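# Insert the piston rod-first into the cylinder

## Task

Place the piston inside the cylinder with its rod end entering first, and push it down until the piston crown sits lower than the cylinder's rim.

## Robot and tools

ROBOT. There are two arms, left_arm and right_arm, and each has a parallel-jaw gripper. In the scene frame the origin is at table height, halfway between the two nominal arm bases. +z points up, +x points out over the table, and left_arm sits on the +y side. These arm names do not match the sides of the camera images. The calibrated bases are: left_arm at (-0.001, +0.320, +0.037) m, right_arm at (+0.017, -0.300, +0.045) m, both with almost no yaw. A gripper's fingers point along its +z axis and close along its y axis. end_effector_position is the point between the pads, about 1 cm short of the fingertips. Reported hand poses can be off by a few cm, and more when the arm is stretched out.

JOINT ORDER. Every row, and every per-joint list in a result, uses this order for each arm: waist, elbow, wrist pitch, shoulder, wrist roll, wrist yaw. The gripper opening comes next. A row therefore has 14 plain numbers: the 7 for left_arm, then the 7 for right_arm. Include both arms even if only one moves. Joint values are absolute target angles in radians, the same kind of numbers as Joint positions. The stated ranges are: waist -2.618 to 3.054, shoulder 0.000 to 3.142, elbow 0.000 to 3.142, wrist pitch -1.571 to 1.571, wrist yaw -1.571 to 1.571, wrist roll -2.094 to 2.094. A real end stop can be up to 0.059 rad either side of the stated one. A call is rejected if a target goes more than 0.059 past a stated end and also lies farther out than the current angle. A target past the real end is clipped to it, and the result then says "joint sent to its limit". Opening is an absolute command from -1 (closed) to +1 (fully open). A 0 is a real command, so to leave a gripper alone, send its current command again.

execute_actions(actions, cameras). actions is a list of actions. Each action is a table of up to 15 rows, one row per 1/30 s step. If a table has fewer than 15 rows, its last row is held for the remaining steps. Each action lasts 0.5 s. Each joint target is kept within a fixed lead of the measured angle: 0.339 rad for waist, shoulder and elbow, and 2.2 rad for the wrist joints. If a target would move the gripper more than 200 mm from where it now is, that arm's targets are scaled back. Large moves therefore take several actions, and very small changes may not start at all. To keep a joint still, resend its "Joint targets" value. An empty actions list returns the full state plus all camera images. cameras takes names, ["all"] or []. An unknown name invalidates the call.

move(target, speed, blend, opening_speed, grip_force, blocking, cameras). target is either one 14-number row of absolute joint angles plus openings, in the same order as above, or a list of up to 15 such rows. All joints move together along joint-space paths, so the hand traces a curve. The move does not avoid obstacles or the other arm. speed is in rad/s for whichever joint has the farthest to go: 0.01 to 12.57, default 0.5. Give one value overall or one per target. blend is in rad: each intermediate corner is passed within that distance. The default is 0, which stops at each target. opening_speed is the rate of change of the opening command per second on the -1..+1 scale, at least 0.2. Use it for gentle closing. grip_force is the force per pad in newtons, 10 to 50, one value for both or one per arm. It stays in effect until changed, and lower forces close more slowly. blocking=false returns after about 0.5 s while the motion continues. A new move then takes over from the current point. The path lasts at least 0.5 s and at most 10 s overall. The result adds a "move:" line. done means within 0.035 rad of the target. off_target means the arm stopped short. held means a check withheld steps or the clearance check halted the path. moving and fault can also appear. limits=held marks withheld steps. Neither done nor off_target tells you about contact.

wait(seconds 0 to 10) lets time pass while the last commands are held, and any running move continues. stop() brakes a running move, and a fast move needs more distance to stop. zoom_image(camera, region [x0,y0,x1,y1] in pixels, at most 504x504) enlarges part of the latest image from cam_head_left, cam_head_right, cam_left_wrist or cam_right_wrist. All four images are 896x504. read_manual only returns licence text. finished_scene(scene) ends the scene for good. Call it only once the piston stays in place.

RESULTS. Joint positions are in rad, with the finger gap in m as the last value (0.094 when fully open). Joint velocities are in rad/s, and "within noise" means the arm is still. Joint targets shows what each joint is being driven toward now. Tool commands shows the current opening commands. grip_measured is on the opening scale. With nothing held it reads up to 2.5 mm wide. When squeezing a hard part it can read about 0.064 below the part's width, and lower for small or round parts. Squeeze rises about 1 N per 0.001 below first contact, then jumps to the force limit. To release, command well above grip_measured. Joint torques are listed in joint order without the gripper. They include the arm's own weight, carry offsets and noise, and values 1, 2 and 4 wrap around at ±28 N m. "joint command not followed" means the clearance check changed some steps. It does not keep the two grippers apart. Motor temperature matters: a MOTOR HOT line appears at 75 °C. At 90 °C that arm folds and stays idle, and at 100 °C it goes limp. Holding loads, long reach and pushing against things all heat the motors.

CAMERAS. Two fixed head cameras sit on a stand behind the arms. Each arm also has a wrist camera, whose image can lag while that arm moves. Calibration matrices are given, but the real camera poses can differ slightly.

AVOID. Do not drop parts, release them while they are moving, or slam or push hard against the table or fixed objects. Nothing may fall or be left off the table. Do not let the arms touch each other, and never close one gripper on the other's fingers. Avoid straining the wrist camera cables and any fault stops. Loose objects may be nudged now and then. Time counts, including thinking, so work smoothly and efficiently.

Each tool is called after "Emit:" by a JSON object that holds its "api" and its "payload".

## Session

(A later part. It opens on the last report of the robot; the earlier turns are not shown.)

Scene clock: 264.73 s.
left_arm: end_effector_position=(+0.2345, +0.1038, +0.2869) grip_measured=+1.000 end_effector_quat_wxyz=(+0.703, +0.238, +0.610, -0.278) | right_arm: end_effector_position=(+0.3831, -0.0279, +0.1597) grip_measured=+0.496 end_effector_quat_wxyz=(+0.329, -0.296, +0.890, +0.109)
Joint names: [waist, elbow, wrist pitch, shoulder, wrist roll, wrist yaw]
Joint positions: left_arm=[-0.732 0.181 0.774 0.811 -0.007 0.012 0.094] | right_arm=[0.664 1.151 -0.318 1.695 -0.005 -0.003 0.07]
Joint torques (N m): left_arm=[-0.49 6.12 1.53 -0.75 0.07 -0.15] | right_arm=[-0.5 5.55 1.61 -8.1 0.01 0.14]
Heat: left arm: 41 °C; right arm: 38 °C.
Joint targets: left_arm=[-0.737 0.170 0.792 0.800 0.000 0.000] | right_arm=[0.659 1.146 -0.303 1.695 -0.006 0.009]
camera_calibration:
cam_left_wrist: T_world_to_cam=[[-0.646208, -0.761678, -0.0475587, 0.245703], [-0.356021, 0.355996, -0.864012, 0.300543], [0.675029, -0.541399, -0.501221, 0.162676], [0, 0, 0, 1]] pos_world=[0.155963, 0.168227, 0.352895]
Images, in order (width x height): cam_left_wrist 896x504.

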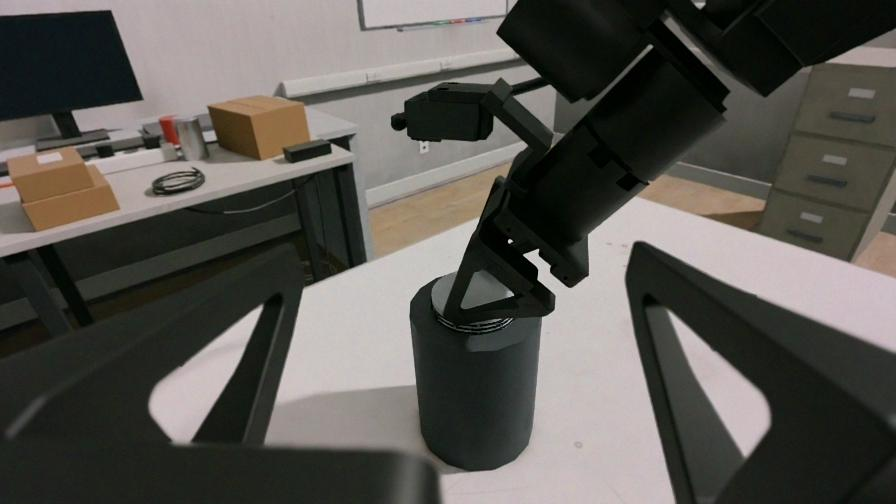

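Emit:
{"api": "move", "payload": {"target": [-0.737, 0.17, 0.792, 0.80, 0.0, 0.0, 1.0, 0.6585, 1.146, -0.303, 1.695, -0.006, 0.009, 0.75], "speed": 0.3, "opening_speed": 0.4, "cameras": ["cam_left_wrist", "cam_right_wrist"]}}

Emit:
{"api": "zoom_image", "payload": {"camera": "cam_left_wrist", "region": [405, 230, 550, 350]}}

Scene clock: 266.33 s.
left_arm: end_effector_position=(+0.2345, +0.1038, +0.2869) grip_measured=+1.000 end_effector_quat_wxyz=(+0.703, +0.238, +0.610, -0.278) | right_arm: end_effector_position=(+0.3831, -0.0279, +0.1597) grip_measured=+0.748 end_effector_quat_wxyz=(+0.329, -0.296, +0.890, +0.109)
Joint names: [waist, elbow, wrist pitch, shoulder, wrist roll, wrist yaw]
Joint positions: left_arm=[-0.732 0.181 0.774 0.811 -0.007 0.012 0.094] | right_arm=[0.664 1.151 -0.318 1.695 -0.005 -0.003 0.082]
Joint torques (N m): left_arm=[-0.51 6.12 1.52 -0.75 0.07 -0.15] | right_arm=[-0.51 5.55 1.61 -8.12 0 0.11]
Heat: left arm: 41 °C; right arm: 38 °C.
Joint targets: left_arm=[-0.737 0.170 0.792 0.800 0.000 0.000] | right_arm=[0.659 1.146 -0.303 1.695 -0.006 0.009]
move: done
camera_calibration:
cam_left_wrist: T_world_to_cam=[[-0.646208, -0.761678, -0.0475587, 0.245703], [-0.356021, 0.355996, -0.864012, 0.300543], [0.675029, -0.541399, -0.501221, 0.162676], [0, 0, 0, 1]] pos_world=[0.155963, 0.168227, 0.352895]
cam_right_wrist: T_world_to_cam=[[0.591804, -0.804473, -0.0509009, -0.241304], [-0.806077, -0.590826, -0.0341126, 0.305505], [-0.00263092, 0.0612181, -0.998121, 0.285936], [0, 0, 0, 1]] pos_world=[0.389818, -0.0311267, 0.283538]
Images, in order (width x height): cam_left_wrist 896x504, cam_right_wrist 896x504.

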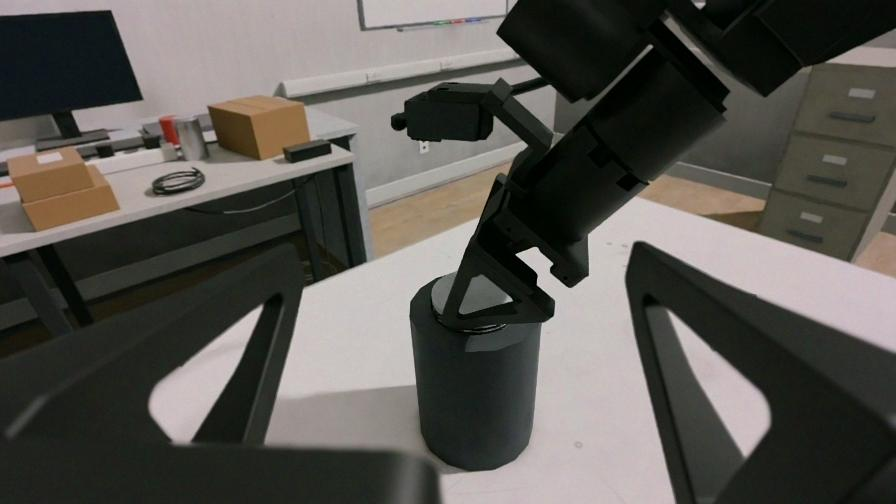

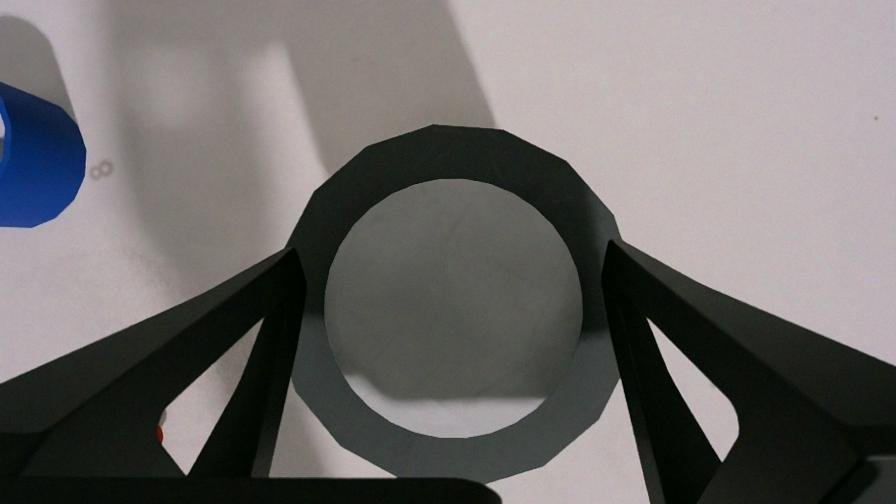

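Scaled by 3.476 from the camera's 896x504 image, which has a finer 1280x720 frame.

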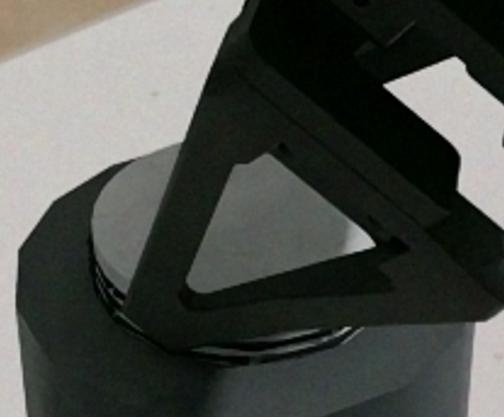

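Emit:
{"api": "move", "payload": {"target": [[-0.737, 0.17, 0.792, 0.80, 0.0, 0.0, 1.0, 0.6585, 1.42, -0.480, 1.695, -0.006, 0.009, 0.75], [-0.737, 0.17, 0.792, 0.80, 0.0, 0.0, 1.0, 0.6585, 2.04, -1.285, 2.029, -0.006, 0.009, -1.0]], "speed": 0.6, "blend": [0.05, 0], "opening_speed": 1.5, "cameras": ["cam_left_wrist", "cam_right_wrist"]}}

Scene clock: 273.97 s.
left_arm: end_effector_position=(+0.2345, +0.1038, +0.2869) grip_measured=+1.000 end_effector_quat_wxyz=(+0.703, +0.238, +0.610, -0.278) | right_arm: end_effector_position=(+0.3765, -0.0328, +0.2196) grip_measured=-0.977 end_effector_quat_wxyz=(+0.133, -0.312, +0.940, +0.045)
Joint names: [waist, elbow, wrist pitch, shoulder, wrist roll, wrist yaw]
Joint positions: left_arm=[-0.732 0.181 0.774 0.811 -0.007 0.012 0.094] | right_arm=[0.664 2.007 -1.282 2.014 -0.005 -0.003 0.001]
Joint torques (N m): left_arm=[-0.5 6.11 1.52 -0.76 0.08 -0.15] | right_arm=[-0.5 8.02 0.72 -9.13 0 0.11]
Heat: left arm: 41 °C; right arm: 37 °C.
Joint targets: left_arm=[-0.737 0.170 0.792 0.800 0.000 0.000] | right_arm=[0.659 2.040 -1.285 2.029 -0.006 0.009]
move: done
camera_calibration:
cam_left_wrist: T_world_to_cam=[[-0.646208, -0.761678, -0.0475587, 0.245703], [-0.356021, 0.355996, -0.864012, 0.300543], [0.675029, -0.541399, -0.501221, 0.162676], [0, 0, 0, 1]] pos_world=[0.155963, 0.168227, 0.352895]
cam_right_wrist: T_world_to_cam=[[0.575253, -0.816715, -0.0453929, -0.233624], [-0.74515, -0.54612, 0.382759, 0.186405], [-0.337395, -0.186359, -0.922732, 0.447289], [0, 0, 0, 1]] pos_world=[0.424206, -0.00564825, 0.330775]
Images, in order (width x height): cam_left_wrist 896x504, cam_right_wrist 896x504.

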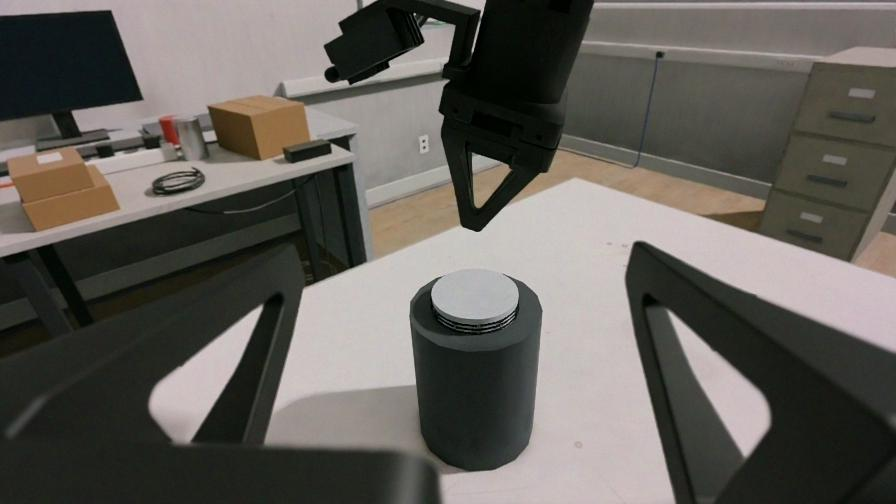

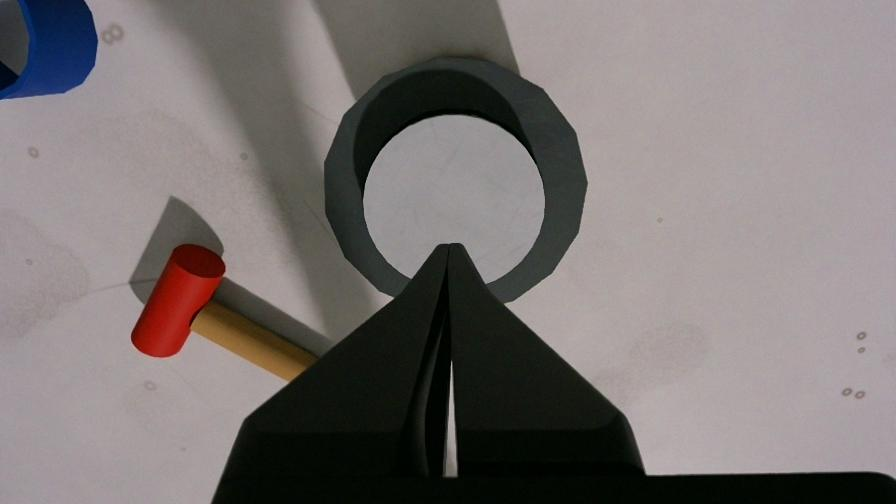

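Emit:
{"api": "zoom_image", "payload": {"camera": "cam_left_wrist", "region": [405, 250, 550, 360]}}

Emit:
{"api": "zoom_image", "payload": {"camera": "cam_right_wrist", "region": [310, 40, 610, 310]}}

Scaled by 3.476 from the camera's 896x504 image, which has a finer 1280x720 frame.

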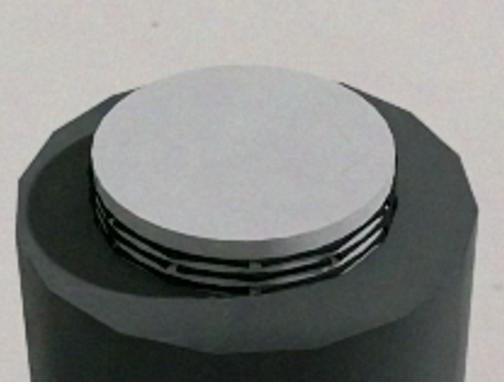

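Scaled by 1.680 from the camera's 896x504 image, which has a finer 1280x720 frame.

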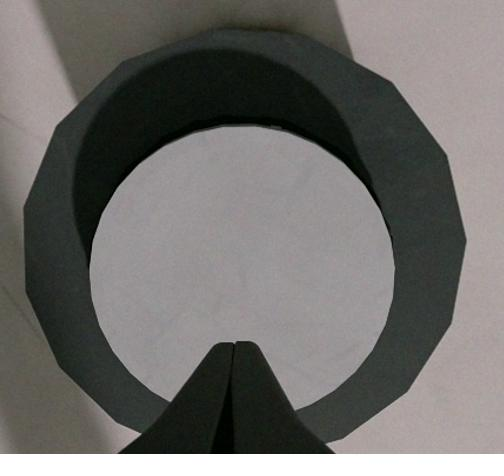

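Emit:
{"api": "move", "payload": {"target": [-0.737, 0.17, 0.792, 0.80, 0.0, 0.0, 1.0, 0.6585, 1.808, -1.100, 2.029, -0.006, 0.009, -1.0], "speed": 0.25, "cameras": ["cam_left_wrist", "cam_right_wrist"]}}

Emit:
{"api": "zoom_image", "payload": {"camera": "cam_left_wrist", "region": [405, 250, 550, 360]}}

Scene clock: 278.40 s.
left_arm: end_effector_position=(+0.2345, +0.1038, +0.2869) grip_measured=+1.000 end_effector_quat_wxyz=(+0.703, +0.238, +0.610, -0.278) | right_arm: end_effector_position=(+0.3777, -0.0319, +0.1697) grip_measured=-0.980 end_effector_quat_wxyz=(+0.121, -0.313, +0.941, +0.041)
Joint names: [waist, elbow, wrist pitch, shoulder, wrist roll, wrist yaw]
Joint positions: left_arm=[-0.732 0.181 0.774 0.811 -0.007 0.012 0.094] | right_arm=[0.664 1.818 -1.115 2.017 -0.005 -0.003 0.001]
Joint torques (N m): left_arm=[-0.5 6.12 1.53 -0.75 0.08 -0.15] | right_arm=[-0.42 4.83 0.88 -9.63 0 0.12]
Heat: left arm: 41 °C; right arm: 37 °C.
Joint targets: left_arm=[-0.737 0.170 0.792 0.800 0.000 0.000] | right_arm=[0.659 1.808 -1.100 2.029 -0.006 0.009]
move: done
camera_calibration:
cam_left_wrist: T_world_to_cam=[[-0.646208, -0.761678, -0.0475587, 0.245703], [-0.356021, 0.355996, -0.864012, 0.300543], [0.675029, -0.541399, -0.501221, 0.162676], [0, 0, 0, 1]] pos_world=[0.155963, 0.168227, 0.352895]
cam_right_wrist: T_world_to_cam=[[0.57443, -0.817325, -0.0448354, -0.235692], [-0.737352, -0.540454, 0.405242, 0.20026], [-0.355446, -0.199724, -0.913109, 0.406579], [0, 0, 0, 1]] pos_world=[0.427568, -0.00320225, 0.27953]
Images, in order (width x height): cam_left_wrist 896x504, cam_right_wrist 896x504.

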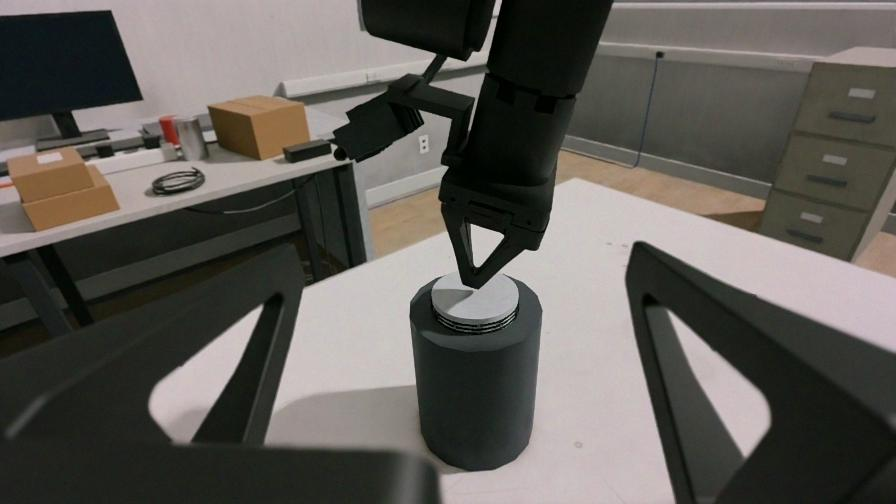

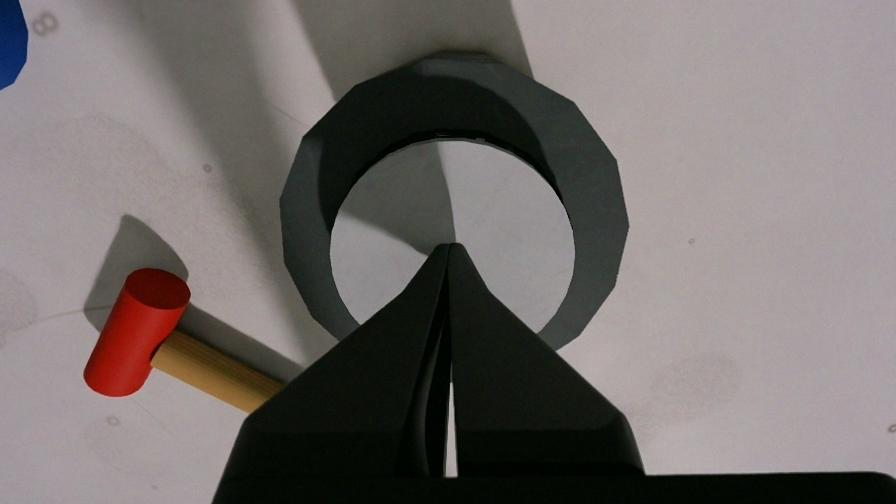

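Scaled by 3.476 from the camera's 896x504 image, which has a finer 1280x720 frame.

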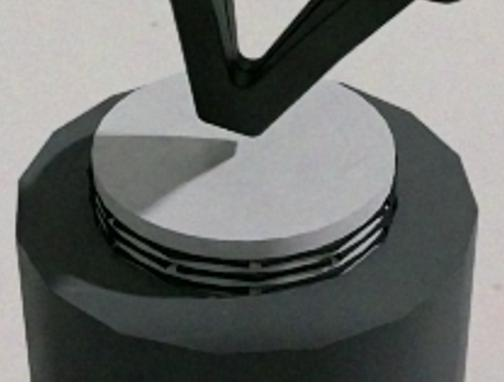

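Emit:
{"api": "move", "payload": {"target": [-0.737, 0.17, 0.792, 0.80, 0.0, 0.0, 1.0, 0.6585, 1.769, -1.0615, 2.029, -0.006, 0.009, -1.0], "speed": 0.06, "cameras": ["cam_left_wrist"]}}

Emit:
{"api": "zoom_image", "payload": {"camera": "cam_left_wrist", "region": [405, 250, 550, 360]}}

Scene clock: 280.33 s.
left_arm: end_effector_position=(+0.2345, +0.1038, +0.2869) grip_measured=+1.000 end_effector_quat_wxyz=(+0.703, +0.238, +0.610, -0.278) | right_arm: end_effector_position=(+0.3800, -0.0302, +0.1646) grip_measured=-0.980 end_effector_quat_wxyz=(+0.127, -0.313, +0.940, +0.043)
Joint names: [waist, elbow, wrist pitch, shoulder, wrist roll, wrist yaw]
Joint positions: left_arm=[-0.732 0.181 0.774 0.811 -0.007 0.012 0.094] | right_arm=[0.664 1.795 -1.081 2.017 -0.005 -0.003 0.001]
Joint torques (N m): left_arm=[-0.5 6.12 1.52 -0.76 0.08 -0.15] | right_arm=[-0.46 3.63 0.95 -9.59 0 0.12]
Heat: left arm: 41 °C; right arm: 36 °C.
Joint targets: left_arm=[-0.737 0.170 0.792 0.800 0.000 0.000] | right_arm=[0.659 1.769 -1.061 2.029 -0.006 0.009]
move: done
camera_calibration:
cam_left_wrist: T_world_to_cam=[[-0.646208, -0.761678, -0.0475587, 0.245703], [-0.356021, 0.355996, -0.864012, 0.300543], [0.675029, -0.541399, -0.501221, 0.162676], [0, 0, 0, 1]] pos_world=[0.155963, 0.168227, 0.352895]
Images, in order (width x height): cam_left_wrist 896x504.

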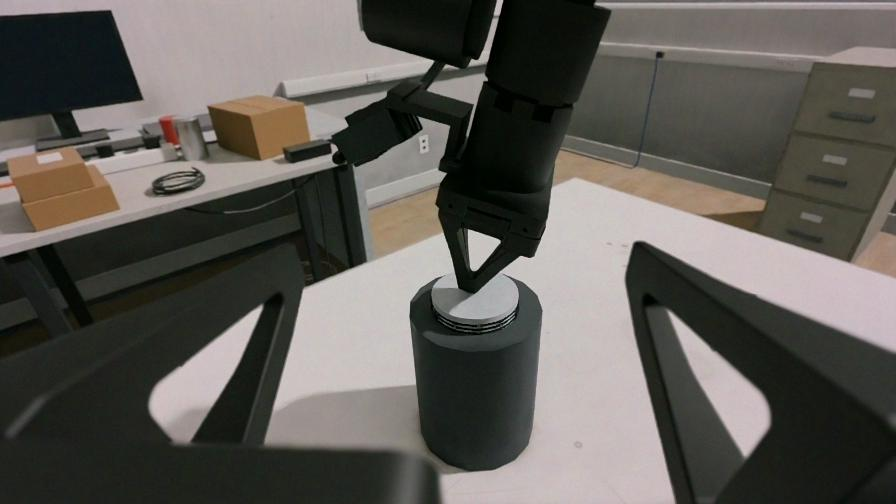

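Scaled by 3.476 from the camera's 896x504 image, which has a finer 1280x720 frame.

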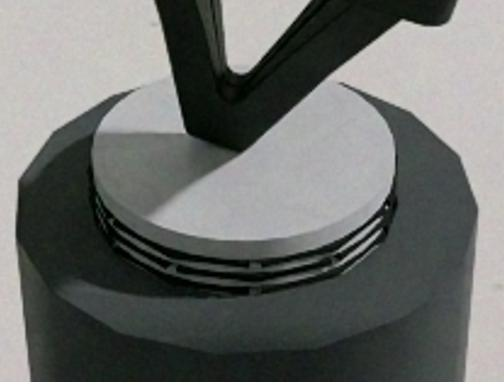

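Emit:
{"api": "move", "payload": {"target": [-0.737, 0.17, 0.792, 0.80, 0.0, 0.0, 1.0, 0.6585, 1.744, -1.085, 2.060, -0.006, 0.009, -1.0], "speed": 0.06, "cameras": ["cam_left_wrist"]}}

Emit:
{"api": "zoom_image", "payload": {"camera": "cam_left_wrist", "region": [405, 250, 550, 360]}}

Scene clock: 282.13 s.
left_arm: end_effector_position=(+0.2345, +0.1038, +0.2869) grip_measured=+1.000 end_effector_quat_wxyz=(+0.703, +0.238, +0.610, -0.278) | right_arm: end_effector_position=(+0.3796, -0.0305, +0.1632) grip_measured=-0.980 end_effector_quat_wxyz=(+0.126, -0.313, +0.941, +0.043)
Joint names: [waist, elbow, wrist pitch, shoulder, wrist roll, wrist yaw]
Joint positions: left_arm=[-0.732 0.181 0.774 0.811 -0.007 0.012 0.094] | right_arm=[0.664 1.791 -1.078 2.017 -0.005 -0.003 0.001]
Joint torques (N m): left_arm=[-0.5 6.11 1.52 -0.76 0.08 -0.15] | right_arm=[-0.61 2.19 0.64 -6.89 -0.02 0.11]
Heat: left arm: 41 °C; right arm: 36 °C.
Joint targets: left_arm=[-0.737 0.170 0.792 0.800 0.000 0.000] | right_arm=[0.659 1.744 -1.085 2.060 -0.006 0.009]
move: off_target (right_arm); right_arm: the elbow is farthest, 0.047 rad from its target
camera_calibration:
cam_left_wrist: T_world_to_cam=[[-0.646208, -0.761678, -0.0475587, 0.245703], [-0.356021, 0.355996, -0.864012, 0.300543], [0.675029, -0.541399, -0.501221, 0.162676], [0, 0, 0, 1]] pos_world=[0.155963, 0.168227, 0.352895]
Images, in order (width x height): cam_left_wrist 896x504.

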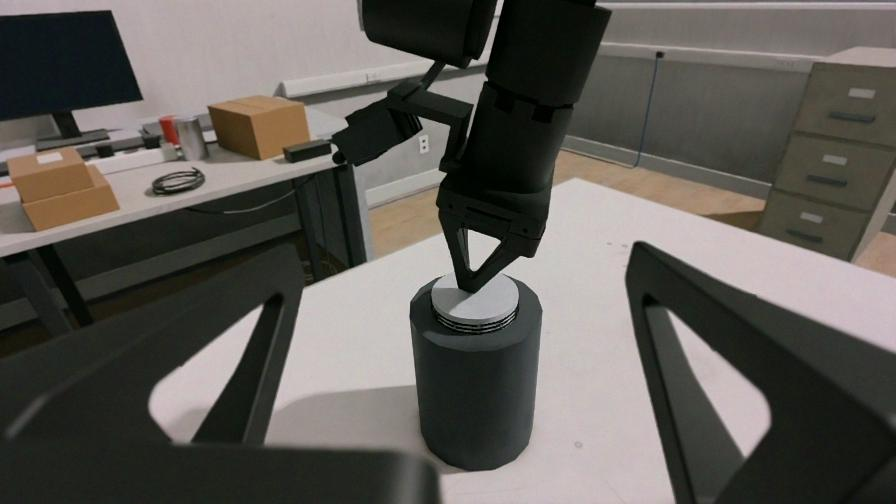

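Scaled by 3.476 from the camera's 896x504 image, which has a finer 1280x720 frame.

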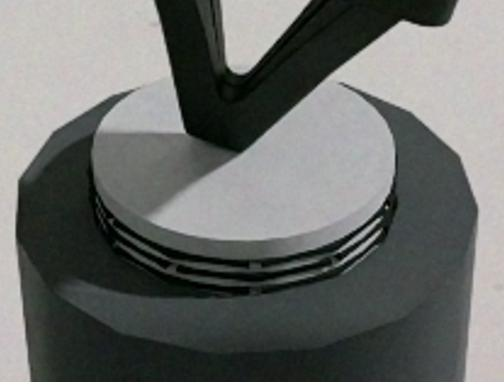

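Emit:
{"api": "move", "payload": {"target": [-0.737, 0.17, 0.792, 0.80, 0.0, 0.0, 1.0, 0.6585, 1.708, -1.120, 2.105, -0.006, 0.009, -1.0], "speed": 0.08, "cameras": ["cam_left_wrist"]}}

Emit:
{"api": "zoom_image", "payload": {"camera": "cam_left_wrist", "region": [405, 250, 550, 360]}}

Scene clock: 283.43 s.
left_arm: end_effector_position=(+0.2345, +0.1038, +0.2869) grip_measured=+1.000 end_effector_quat_wxyz=(+0.703, +0.238, +0.610, -0.278) | right_arm: end_effector_position=(+0.3789, -0.0310, +0.1616) grip_measured=-0.980 end_effector_quat_wxyz=(+0.125, -0.313, +0.941, +0.042)
Joint names: [waist, elbow, wrist pitch, shoulder, wrist roll, wrist yaw]
Joint positions: left_arm=[-0.732 0.181 0.774 0.811 -0.007 0.012 0.094] | right_arm=[0.664 1.781 -1.072 2.015 -0.005 -0.003 0.001]
Joint torques (N m): left_arm=[-0.5 6.11 1.52 -0.75 0.08 -0.15] | right_arm=[-0.47 0.24 0.18 -2.76 0.02 0.13]
Heat: left arm: 41 °C; right arm: 36 °C.
Joint targets: left_arm=[-0.737 0.170 0.792 0.800 0.000 0.000] | right_arm=[0.659 1.708 -1.120 2.105 -0.006 0.009]
move: off_target (right_arm); right_arm: the shoulder is farthest, 0.090 rad from its target
camera_calibration:
cam_left_wrist: T_world_to_cam=[[-0.646208, -0.761678, -0.0475587, 0.245703], [-0.356021, 0.355996, -0.864012, 0.300543], [0.675029, -0.541399, -0.501221, 0.162676], [0, 0, 0, 1]] pos_world=[0.155963, 0.168227, 0.352895]
Images, in order (width x height): cam_left_wrist 896x504.

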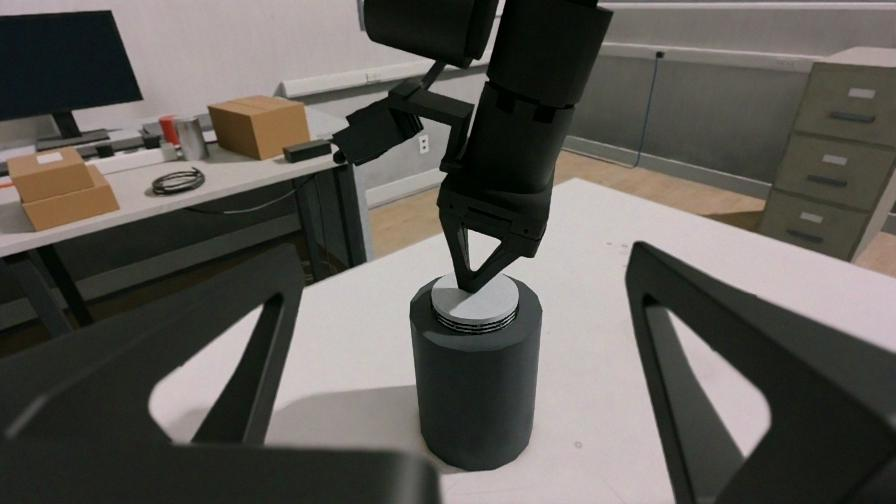

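Scaled by 3.476 from the camera's 896x504 image, which has a finer 1280x720 frame.

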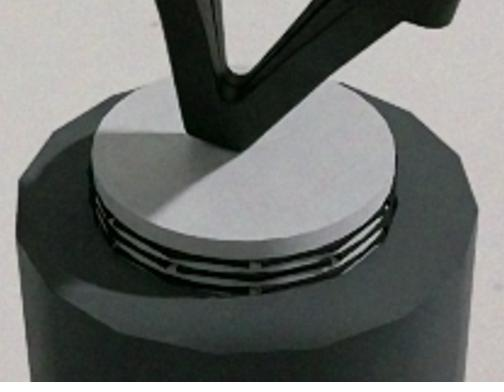

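Emit:
{"api": "move", "payload": {"target": [[-0.737, 0.17, 0.792, 0.80, 0.0, 0.0, 1.0, 0.6585, 1.725, -1.035, 2.080, -0.006, 0.009, -1.0], [-0.737, 0.17, 0.792, 0.80, 0.0, 0.0, 1.0, 0.6745, 1.725, -1.050, 2.080, -0.006, 0.009, -1.0], [-0.737, 0.17, 0.792, 0.80, 0.0, 0.0, 1.0, 0.6785, 1.725, -1.095, 2.080, -0.006, 0.009, -1.0], [-0.737, 0.17, 0.792, 0.80, 0.0, 0.0, 1.0, 0.6745, 1.725, -1.140, 2.080, -0.006, 0.009, -1.0], [-0.737, 0.17, 0.792, 0.80, 0.0, 0.0, 1.0, 0.6585, 1.725, -1.155, 2.080, -0.006, 0.009, -1.0], [-0.737, 0.17, 0.792, 0.80, 0.0, 0.0, 1.0, 0.6425, 1.725, -1.140, 2.080, -0.006, 0.009, -1.0], [-0.737, 0.17, 0.792, 0.80, 0.0, 0.0, 1.0, 0.6385, 1.725, -1.095, 2.080, -0.006, 0.009, -1.0], [-0.737, 0.17, 0.792, 0.80, 0.0, 0.0, 1.0, 0.6425, 1.725, -1.050, 2.080, -0.006, 0.009, -1.0], [-0.737, 0.17, 0.792, 0.80, 0.0, 0.0, 1.0, 0.6585, 1.725, -1.095, 2.080, -0.006, 0.009, -1.0]], "speed": 0.12, "blend": [0.01, 0.01, 0.01, 0.01, 0.01, 0.01, 0.01, 0.01, 0], "cameras": ["cam_left_wrist", "cam_right_wrist"]}}

Emit:
{"api": "zoom_image", "payload": {"camera": "cam_left_wrist", "region": [405, 250, 550, 360]}}

Scene clock: 292.17 s.
left_arm: end_effector_position=(+0.2345, +0.1038, +0.2869) grip_measured=+1.000 end_effector_quat_wxyz=(+0.703, +0.238, +0.610, -0.278) | right_arm: end_effector_position=(+0.3802, -0.0318, +0.1624) grip_measured=-0.980 end_effector_quat_wxyz=(+0.126, -0.310, +0.941, +0.047)
Joint names: [waist, elbow, wrist pitch, shoulder, wrist roll, wrist yaw]
Joint positions: left_arm=[-0.732 0.181 0.774 0.811 -0.007 0.012 0.094] | right_arm=[0.657 1.781 -1.07 2.014 -0.005 -0.012 0.001]
Joint torques (N m): left_arm=[-0.5 6.11 1.52 -0.76 0.08 -0.15] | right_arm=[0.14 1.44 0.43 -4.82 0.02 0.19]
Motor temperatures (°C): left_arm=[28 29 42 28 27 27 25] | right_arm=[30 32 35 31 28 29 30]
Heat: left arm: 42 °C; right arm: 35 °C.
Joint targets: left_arm=[-0.737 0.170 0.792 0.800 0.000 0.000] | right_arm=[0.658 1.725 -1.095 2.080 -0.006 0.009]
move: off_target (right_arm); blend cut to 0.008 rad at target 1, 0.008 rad at target 2, 0.008 rad at target 4, 0.008 rad at target 5, 0.008 rad at target 6; right_arm: the shoulder is farthest, 0.066 rad from its target
camera_calibration:
cam_left_wrist: T_world_to_cam=[[-0.646208, -0.761678, -0.0475587, 0.245703], [-0.356021, 0.355996, -0.864012, 0.300543], [0.675029, -0.541399, -0.501221, 0.162676], [0, 0, 0, 1]] pos_world=[0.155963, 0.168227, 0.352895]
cam_right_wrist: T_world_to_cam=[[0.57092, -0.819235, -0.0538892, -0.234689], [-0.741412, -0.542654, 0.394759, 0.208359], [-0.352643, -0.185422, -0.917203, 0.40093], [0, 0, 0, 1]] pos_world=[0.429854, -0.00485732, 0.272835]
Images, in order (width x height): cam_left_wrist 896x504, cam_right_wrist 896x504.

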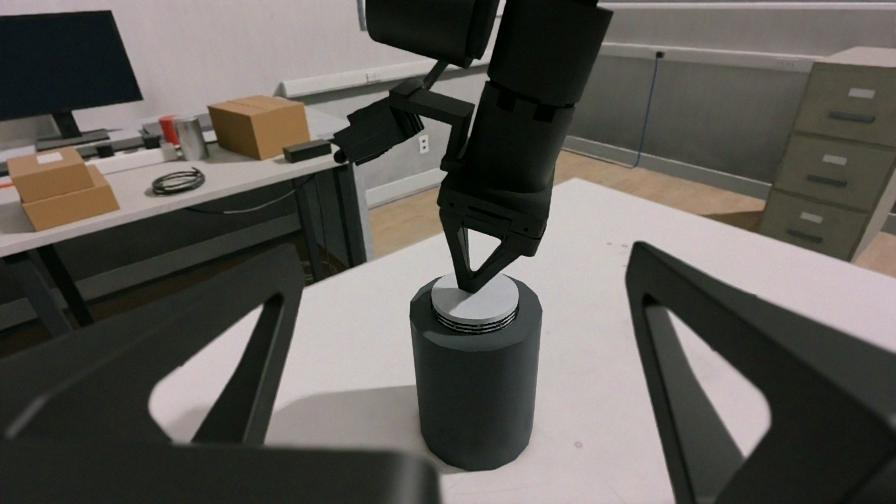

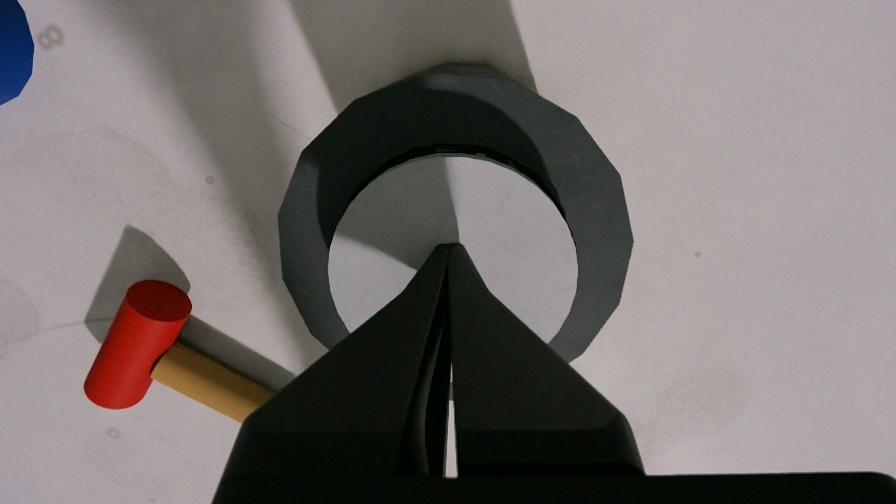

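Scaled by 3.476 from the camera's 896x504 image, which has a finer 1280x720 frame.

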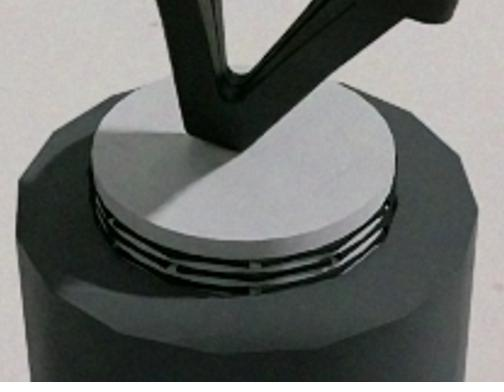

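Emit:
{"api": "zoom_image", "payload": {"camera": "cam_right_wrist", "region": [300, 100, 600, 300]}}

Emit:
{"api": "zoom_image", "payload": {"camera": "cam_left_wrist", "region": [425, 295, 480, 345]}}

Emit:
{"api": "zoom_image", "payload": {"camera": "cam_left_wrist", "region": [475, 295, 530, 345]}}

Scaled by 1.680 from the camera's 896x504 image, which has a finer 1280x720 frame.

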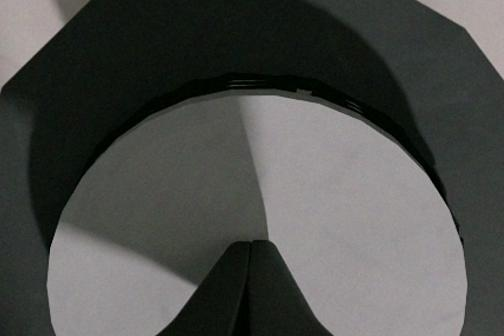

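Scaled by 9.164 from the camera's 896x504 image, which has a finer 1280x720 frame.

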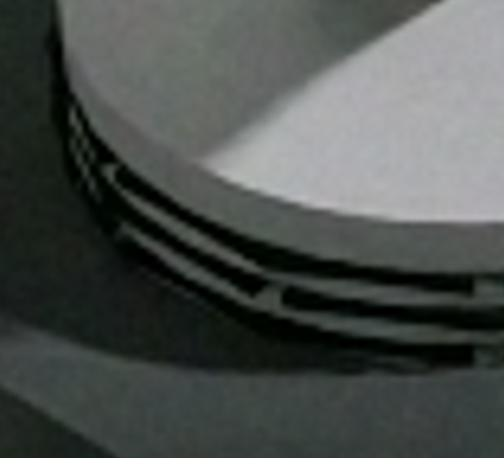

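Scaled by 9.164 from the camera's 896x504 image, which has a finer 1280x720 frame.

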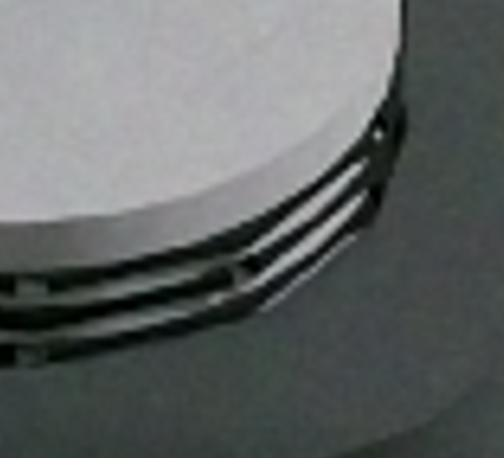

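Emit:
{"api": "move", "payload": {"target": [[-0.737, 0.17, 0.792, 0.80, 0.0, 0.0, 1.0, 0.6585, 1.700, -1.090, 1.915, -0.006, 0.009, -1.0], [-0.737, 0.17, 0.792, 0.80, 0.0, 0.0, 1.0, 0.6585, 1.640, -1.045, 1.940, -0.006, 0.009, -1.0]], "speed": [0.25, 0.1], "cameras": ["cam_left_wrist", "cam_right_wrist"]}}

Emit:
{"api": "zoom_image", "payload": {"camera": "cam_left_wrist", "region": [405, 250, 550, 360]}}

Scene clock: 300.40 s.
left_arm: end_effector_position=(+0.2345, +0.1038, +0.2869) grip_measured=+1.000 end_effector_quat_wxyz=(+0.703, +0.238, +0.610, -0.278) | right_arm: end_effector_position=(+0.3633, -0.0458, +0.1637) grip_measured=-0.980 end_effector_quat_wxyz=(+0.123, -0.310, +0.942, +0.042)
Joint names: [waist, elbow, wrist pitch, shoulder, wrist roll, wrist yaw]
Joint positions: left_arm=[-0.732 0.181 0.774 0.811 -0.007 0.012 0.094] | right_arm=[0.657 1.674 -1.052 1.932 -0.005 -0.005 0.001]
Joint torques (N m): left_arm=[-0.5 6.11 1.52 -0.75 0.07 -0.15] | right_arm=[0.12 3.03 0.77 -9.36 -0.01 0.15]
Heat: left arm: 42 °C; right arm: 35 °C.
Joint targets: left_arm=[-0.737 0.170 0.792 0.800 0.000 0.000] | right_arm=[0.658 1.640 -1.045 1.940 -0.006 0.009]
move: done
camera_calibration:
cam_left_wrist: T_world_to_cam=[[-0.646208, -0.761678, -0.0475587, 0.245703], [-0.356021, 0.355996, -0.864012, 0.300543], [0.675029, -0.541399, -0.501221, 0.162676], [0, 0, 0, 1]] pos_world=[0.155963, 0.168227, 0.352895]
cam_right_wrist: T_world_to_cam=[[0.569202, -0.820866, -0.0467766, -0.236983], [-0.741259, -0.536953, 0.402762, 0.186607], [-0.35573, -0.19458, -0.914109, 0.393689], [0, 0, 0, 1]] pos_world=[0.413262, -0.0177286, 0.273631]
Images, in order (width x height): cam_left_wrist 896x504, cam_right_wrist 896x504.

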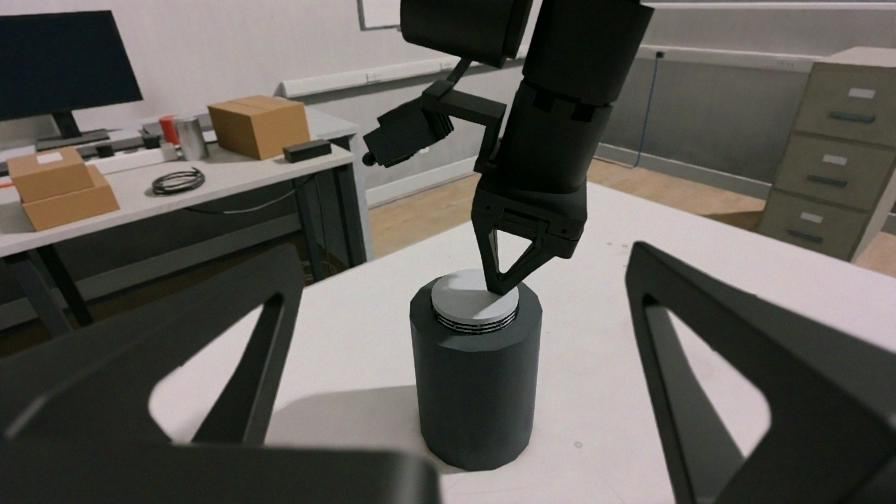

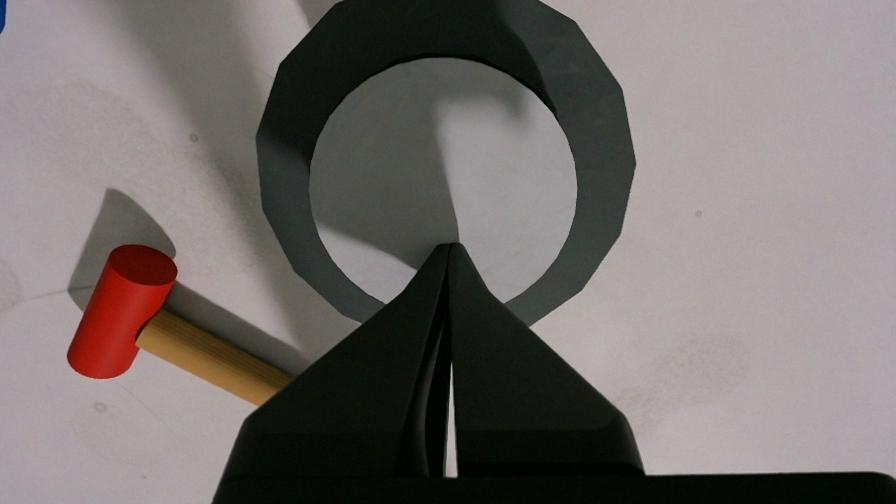

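Scaled by 3.476 from the camera's 896x504 image, which has a finer 1280x720 frame.

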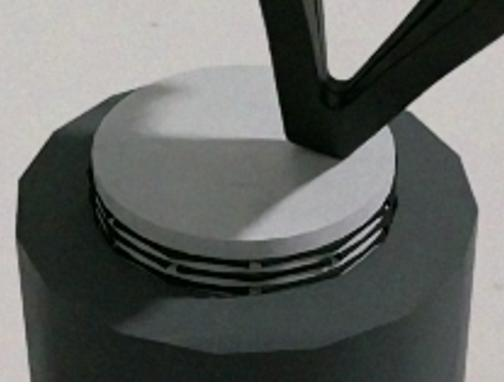

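Emit:
{"api": "move", "payload": {"target": [-0.737, 0.17, 0.792, 0.80, 0.0, 0.0, 1.0, 0.6585, 1.612, -1.090, 2.000, -0.006, 0.009, -1.0], "speed": 0.08, "cameras": ["cam_left_wrist"]}}

Emit:
{"api": "zoom_image", "payload": {"camera": "cam_left_wrist", "region": [405, 250, 550, 360]}}

Scene clock: 301.87 s.
left_arm: end_effector_position=(+0.2345, +0.1038, +0.2869) grip_measured=+1.000 end_effector_quat_wxyz=(+0.703, +0.238, +0.610, -0.278) | right_arm: end_effector_position=(+0.3625, -0.0464, +0.1622) grip_measured=-0.980 end_effector_quat_wxyz=(+0.121, -0.310, +0.942, +0.042)
Joint names: [waist, elbow, wrist pitch, shoulder, wrist roll, wrist yaw]
Joint positions: left_arm=[-0.732 0.181 0.774 0.811 -0.007 0.012 0.094] | right_arm=[0.657 1.669 -1.051 1.932 -0.005 -0.005 0.001]
Joint torques (N m): left_arm=[-0.5 6.11 1.52 -0.76 0.08 -0.15] | right_arm=[0.21 1.44 0.25 -4 0.02 0.15]
Heat: left arm: 42 °C; right arm: 34 °C.
Joint targets: left_arm=[-0.737 0.170 0.792 0.800 0.000 0.000] | right_arm=[0.658 1.612 -1.090 2.000 -0.006 0.009]
move: off_target (right_arm); right_arm: the shoulder is farthest, 0.068 rad from its target
camera_calibration:
cam_left_wrist: T_world_to_cam=[[-0.646208, -0.761678, -0.0475587, 0.245703], [-0.356021, 0.355996, -0.864012, 0.300543], [0.675029, -0.541399, -0.501221, 0.162676], [0, 0, 0, 1]] pos_world=[0.155963, 0.168227, 0.352895]
Images, in order (width x height): cam_left_wrist 896x504.

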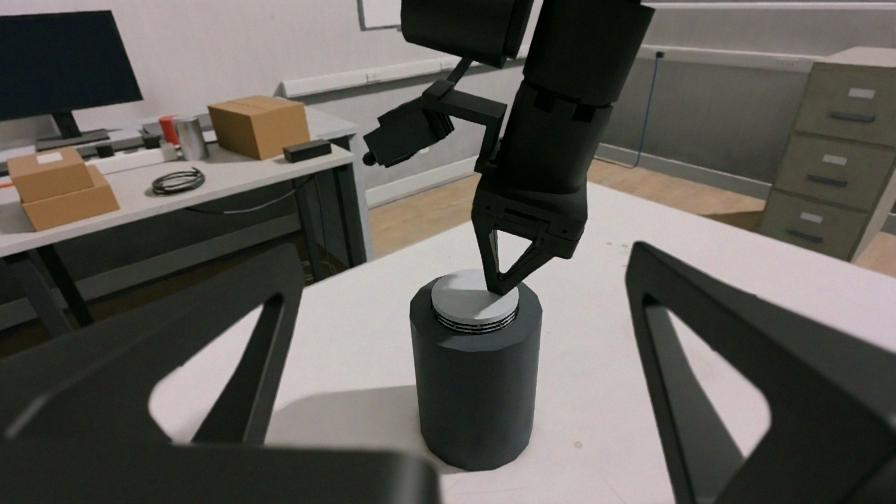

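Scaled by 3.476 from the camera's 896x504 image, which has a finer 1280x720 frame.

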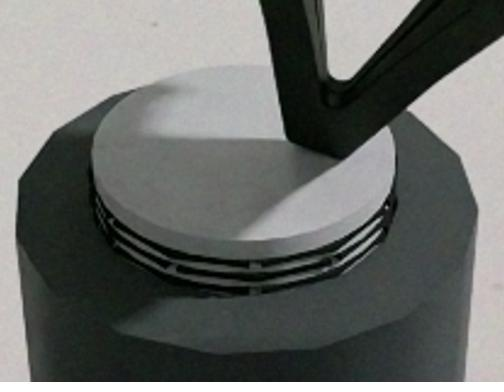

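Emit:
{"api": "move", "payload": {"target": [[-0.737, 0.17, 0.792, 0.80, 0.0, 0.0, 1.0, 0.6585, 2.180, -1.400, 2.155, -0.006, 0.009, -1.0], [-0.737, 0.17, 0.792, 0.80, 0.0, 0.0, 1.0, 0.668, 2.180, -1.400, 2.155, -0.006, 0.009, 0.75]], "speed": [0.4, 0.2], "opening_speed": 2.0, "cameras": ["cam_left_wrist", "cam_right_wrist"]}}

Scene clock: 313.60 s.
left_arm: end_effector_position=(+0.2345, +0.1038, +0.2869) grip_measured=+1.000 end_effector_quat_wxyz=(+0.703, +0.238, +0.610, -0.278) | right_arm: end_effector_position=(+0.3805, -0.0312, +0.2023) grip_measured=+0.748 end_effector_quat_wxyz=(+0.087, -0.313, +0.945, +0.030)
Joint names: [waist, elbow, wrist pitch, shoulder, wrist roll, wrist yaw]
Joint positions: left_arm=[-0.732 0.181 0.774 0.811 -0.007 0.012 0.094] | right_arm=[0.662 2.149 -1.396 2.139 -0.005 -0.004 0.082]
Joint torques (N m): left_arm=[-0.5 6.09 1.53 -0.76 0.07 -0.15] | right_arm=[0.64 7.65 0.52 -9.88 -0.01 0.12]
Heat: left arm: 42 °C; right arm: 34 °C.
Joint targets: left_arm=[-0.737 0.170 0.792 0.800 0.000 0.000] | right_arm=[0.668 2.180 -1.400 2.155 -0.006 0.009]
move: done
camera_calibration:
cam_left_wrist: T_world_to_cam=[[-0.646208, -0.761678, -0.0475587, 0.245703], [-0.356021, 0.355996, -0.864012, 0.300543], [0.675029, -0.541399, -0.501221, 0.162676], [0, 0, 0, 1]] pos_world=[0.155963, 0.168227, 0.352895]
cam_right_wrist: T_world_to_cam=[[0.569777, -0.820632, -0.0437919, -0.233716], [-0.712914, -0.520088, 0.470384, 0.167684], [-0.408788, -0.236794, -0.881374, 0.4502], [0, 0, 0, 1]] pos_world=[0.436747, 0.00202064, 0.307683]
Images, in order (width x height): cam_left_wrist 896x504, cam_right_wrist 896x504.

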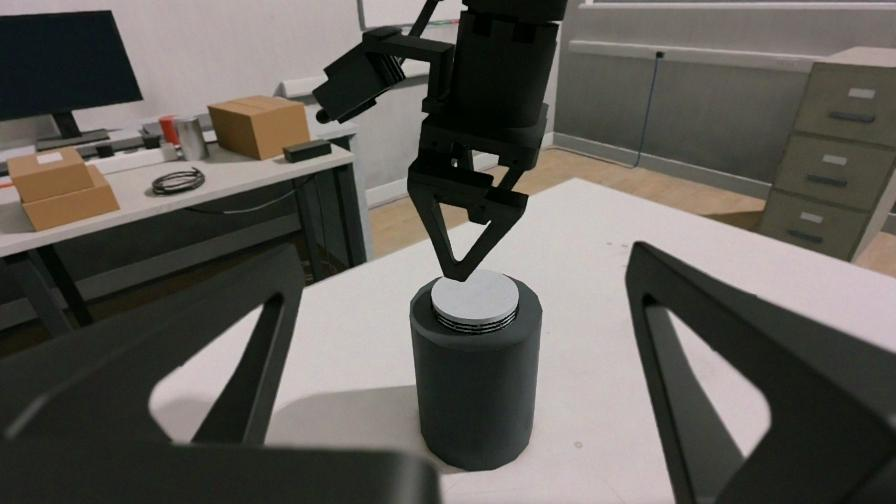

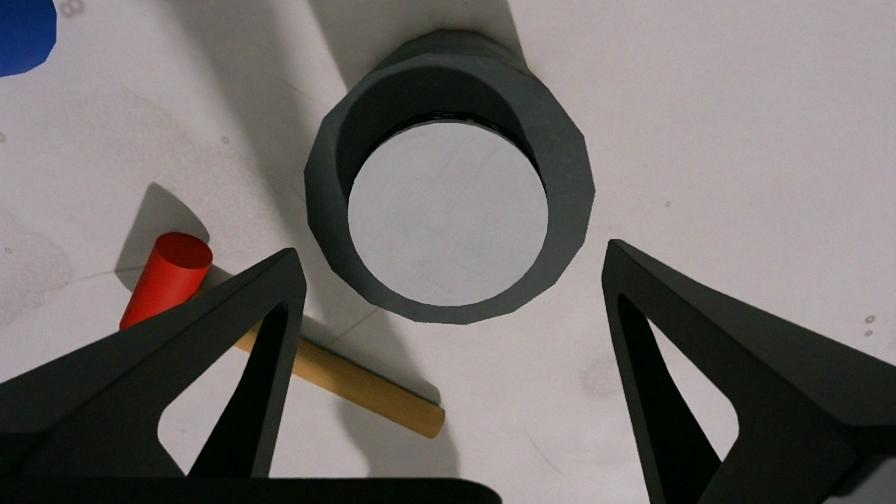

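Emit:
{"api": "zoom_image", "payload": {"camera": "cam_right_wrist", "region": [290, 20, 610, 340]}}

Emit:
{"api": "zoom_image", "payload": {"camera": "cam_right_wrist", "region": [330, 90, 570, 210]}}

Emit:
{"api": "zoom_image", "payload": {"camera": "cam_left_wrist", "region": [405, 250, 550, 360]}}

Scaled by 1.575 from the camera's 896x504 image, which has a finer 1280x720 frame.

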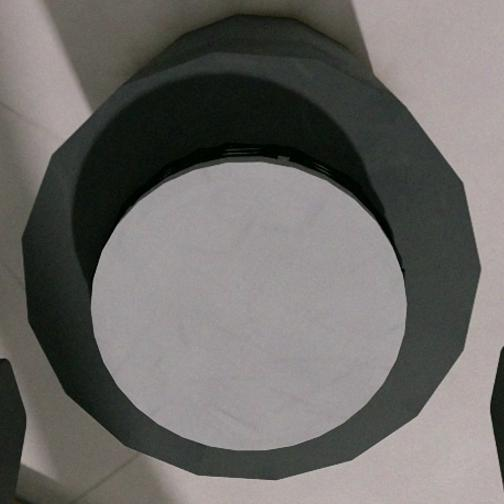

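Scaled by 2.100 from the camera's 896x504 image, which has a finer 1280x720 frame.

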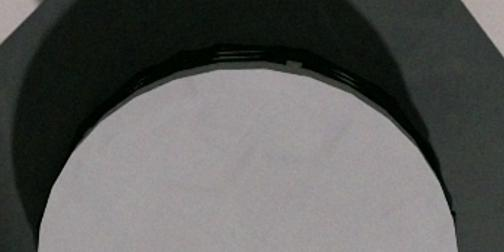

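Scaled by 3.476 from the camera's 896x504 image, which has a finer 1280x720 frame.

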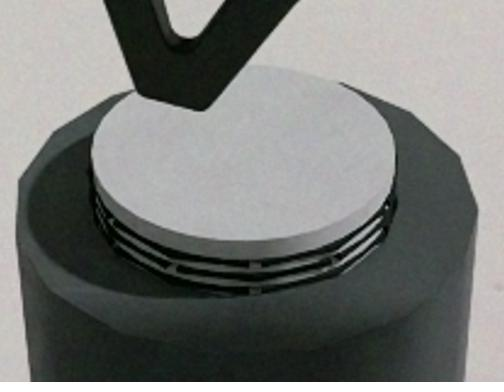

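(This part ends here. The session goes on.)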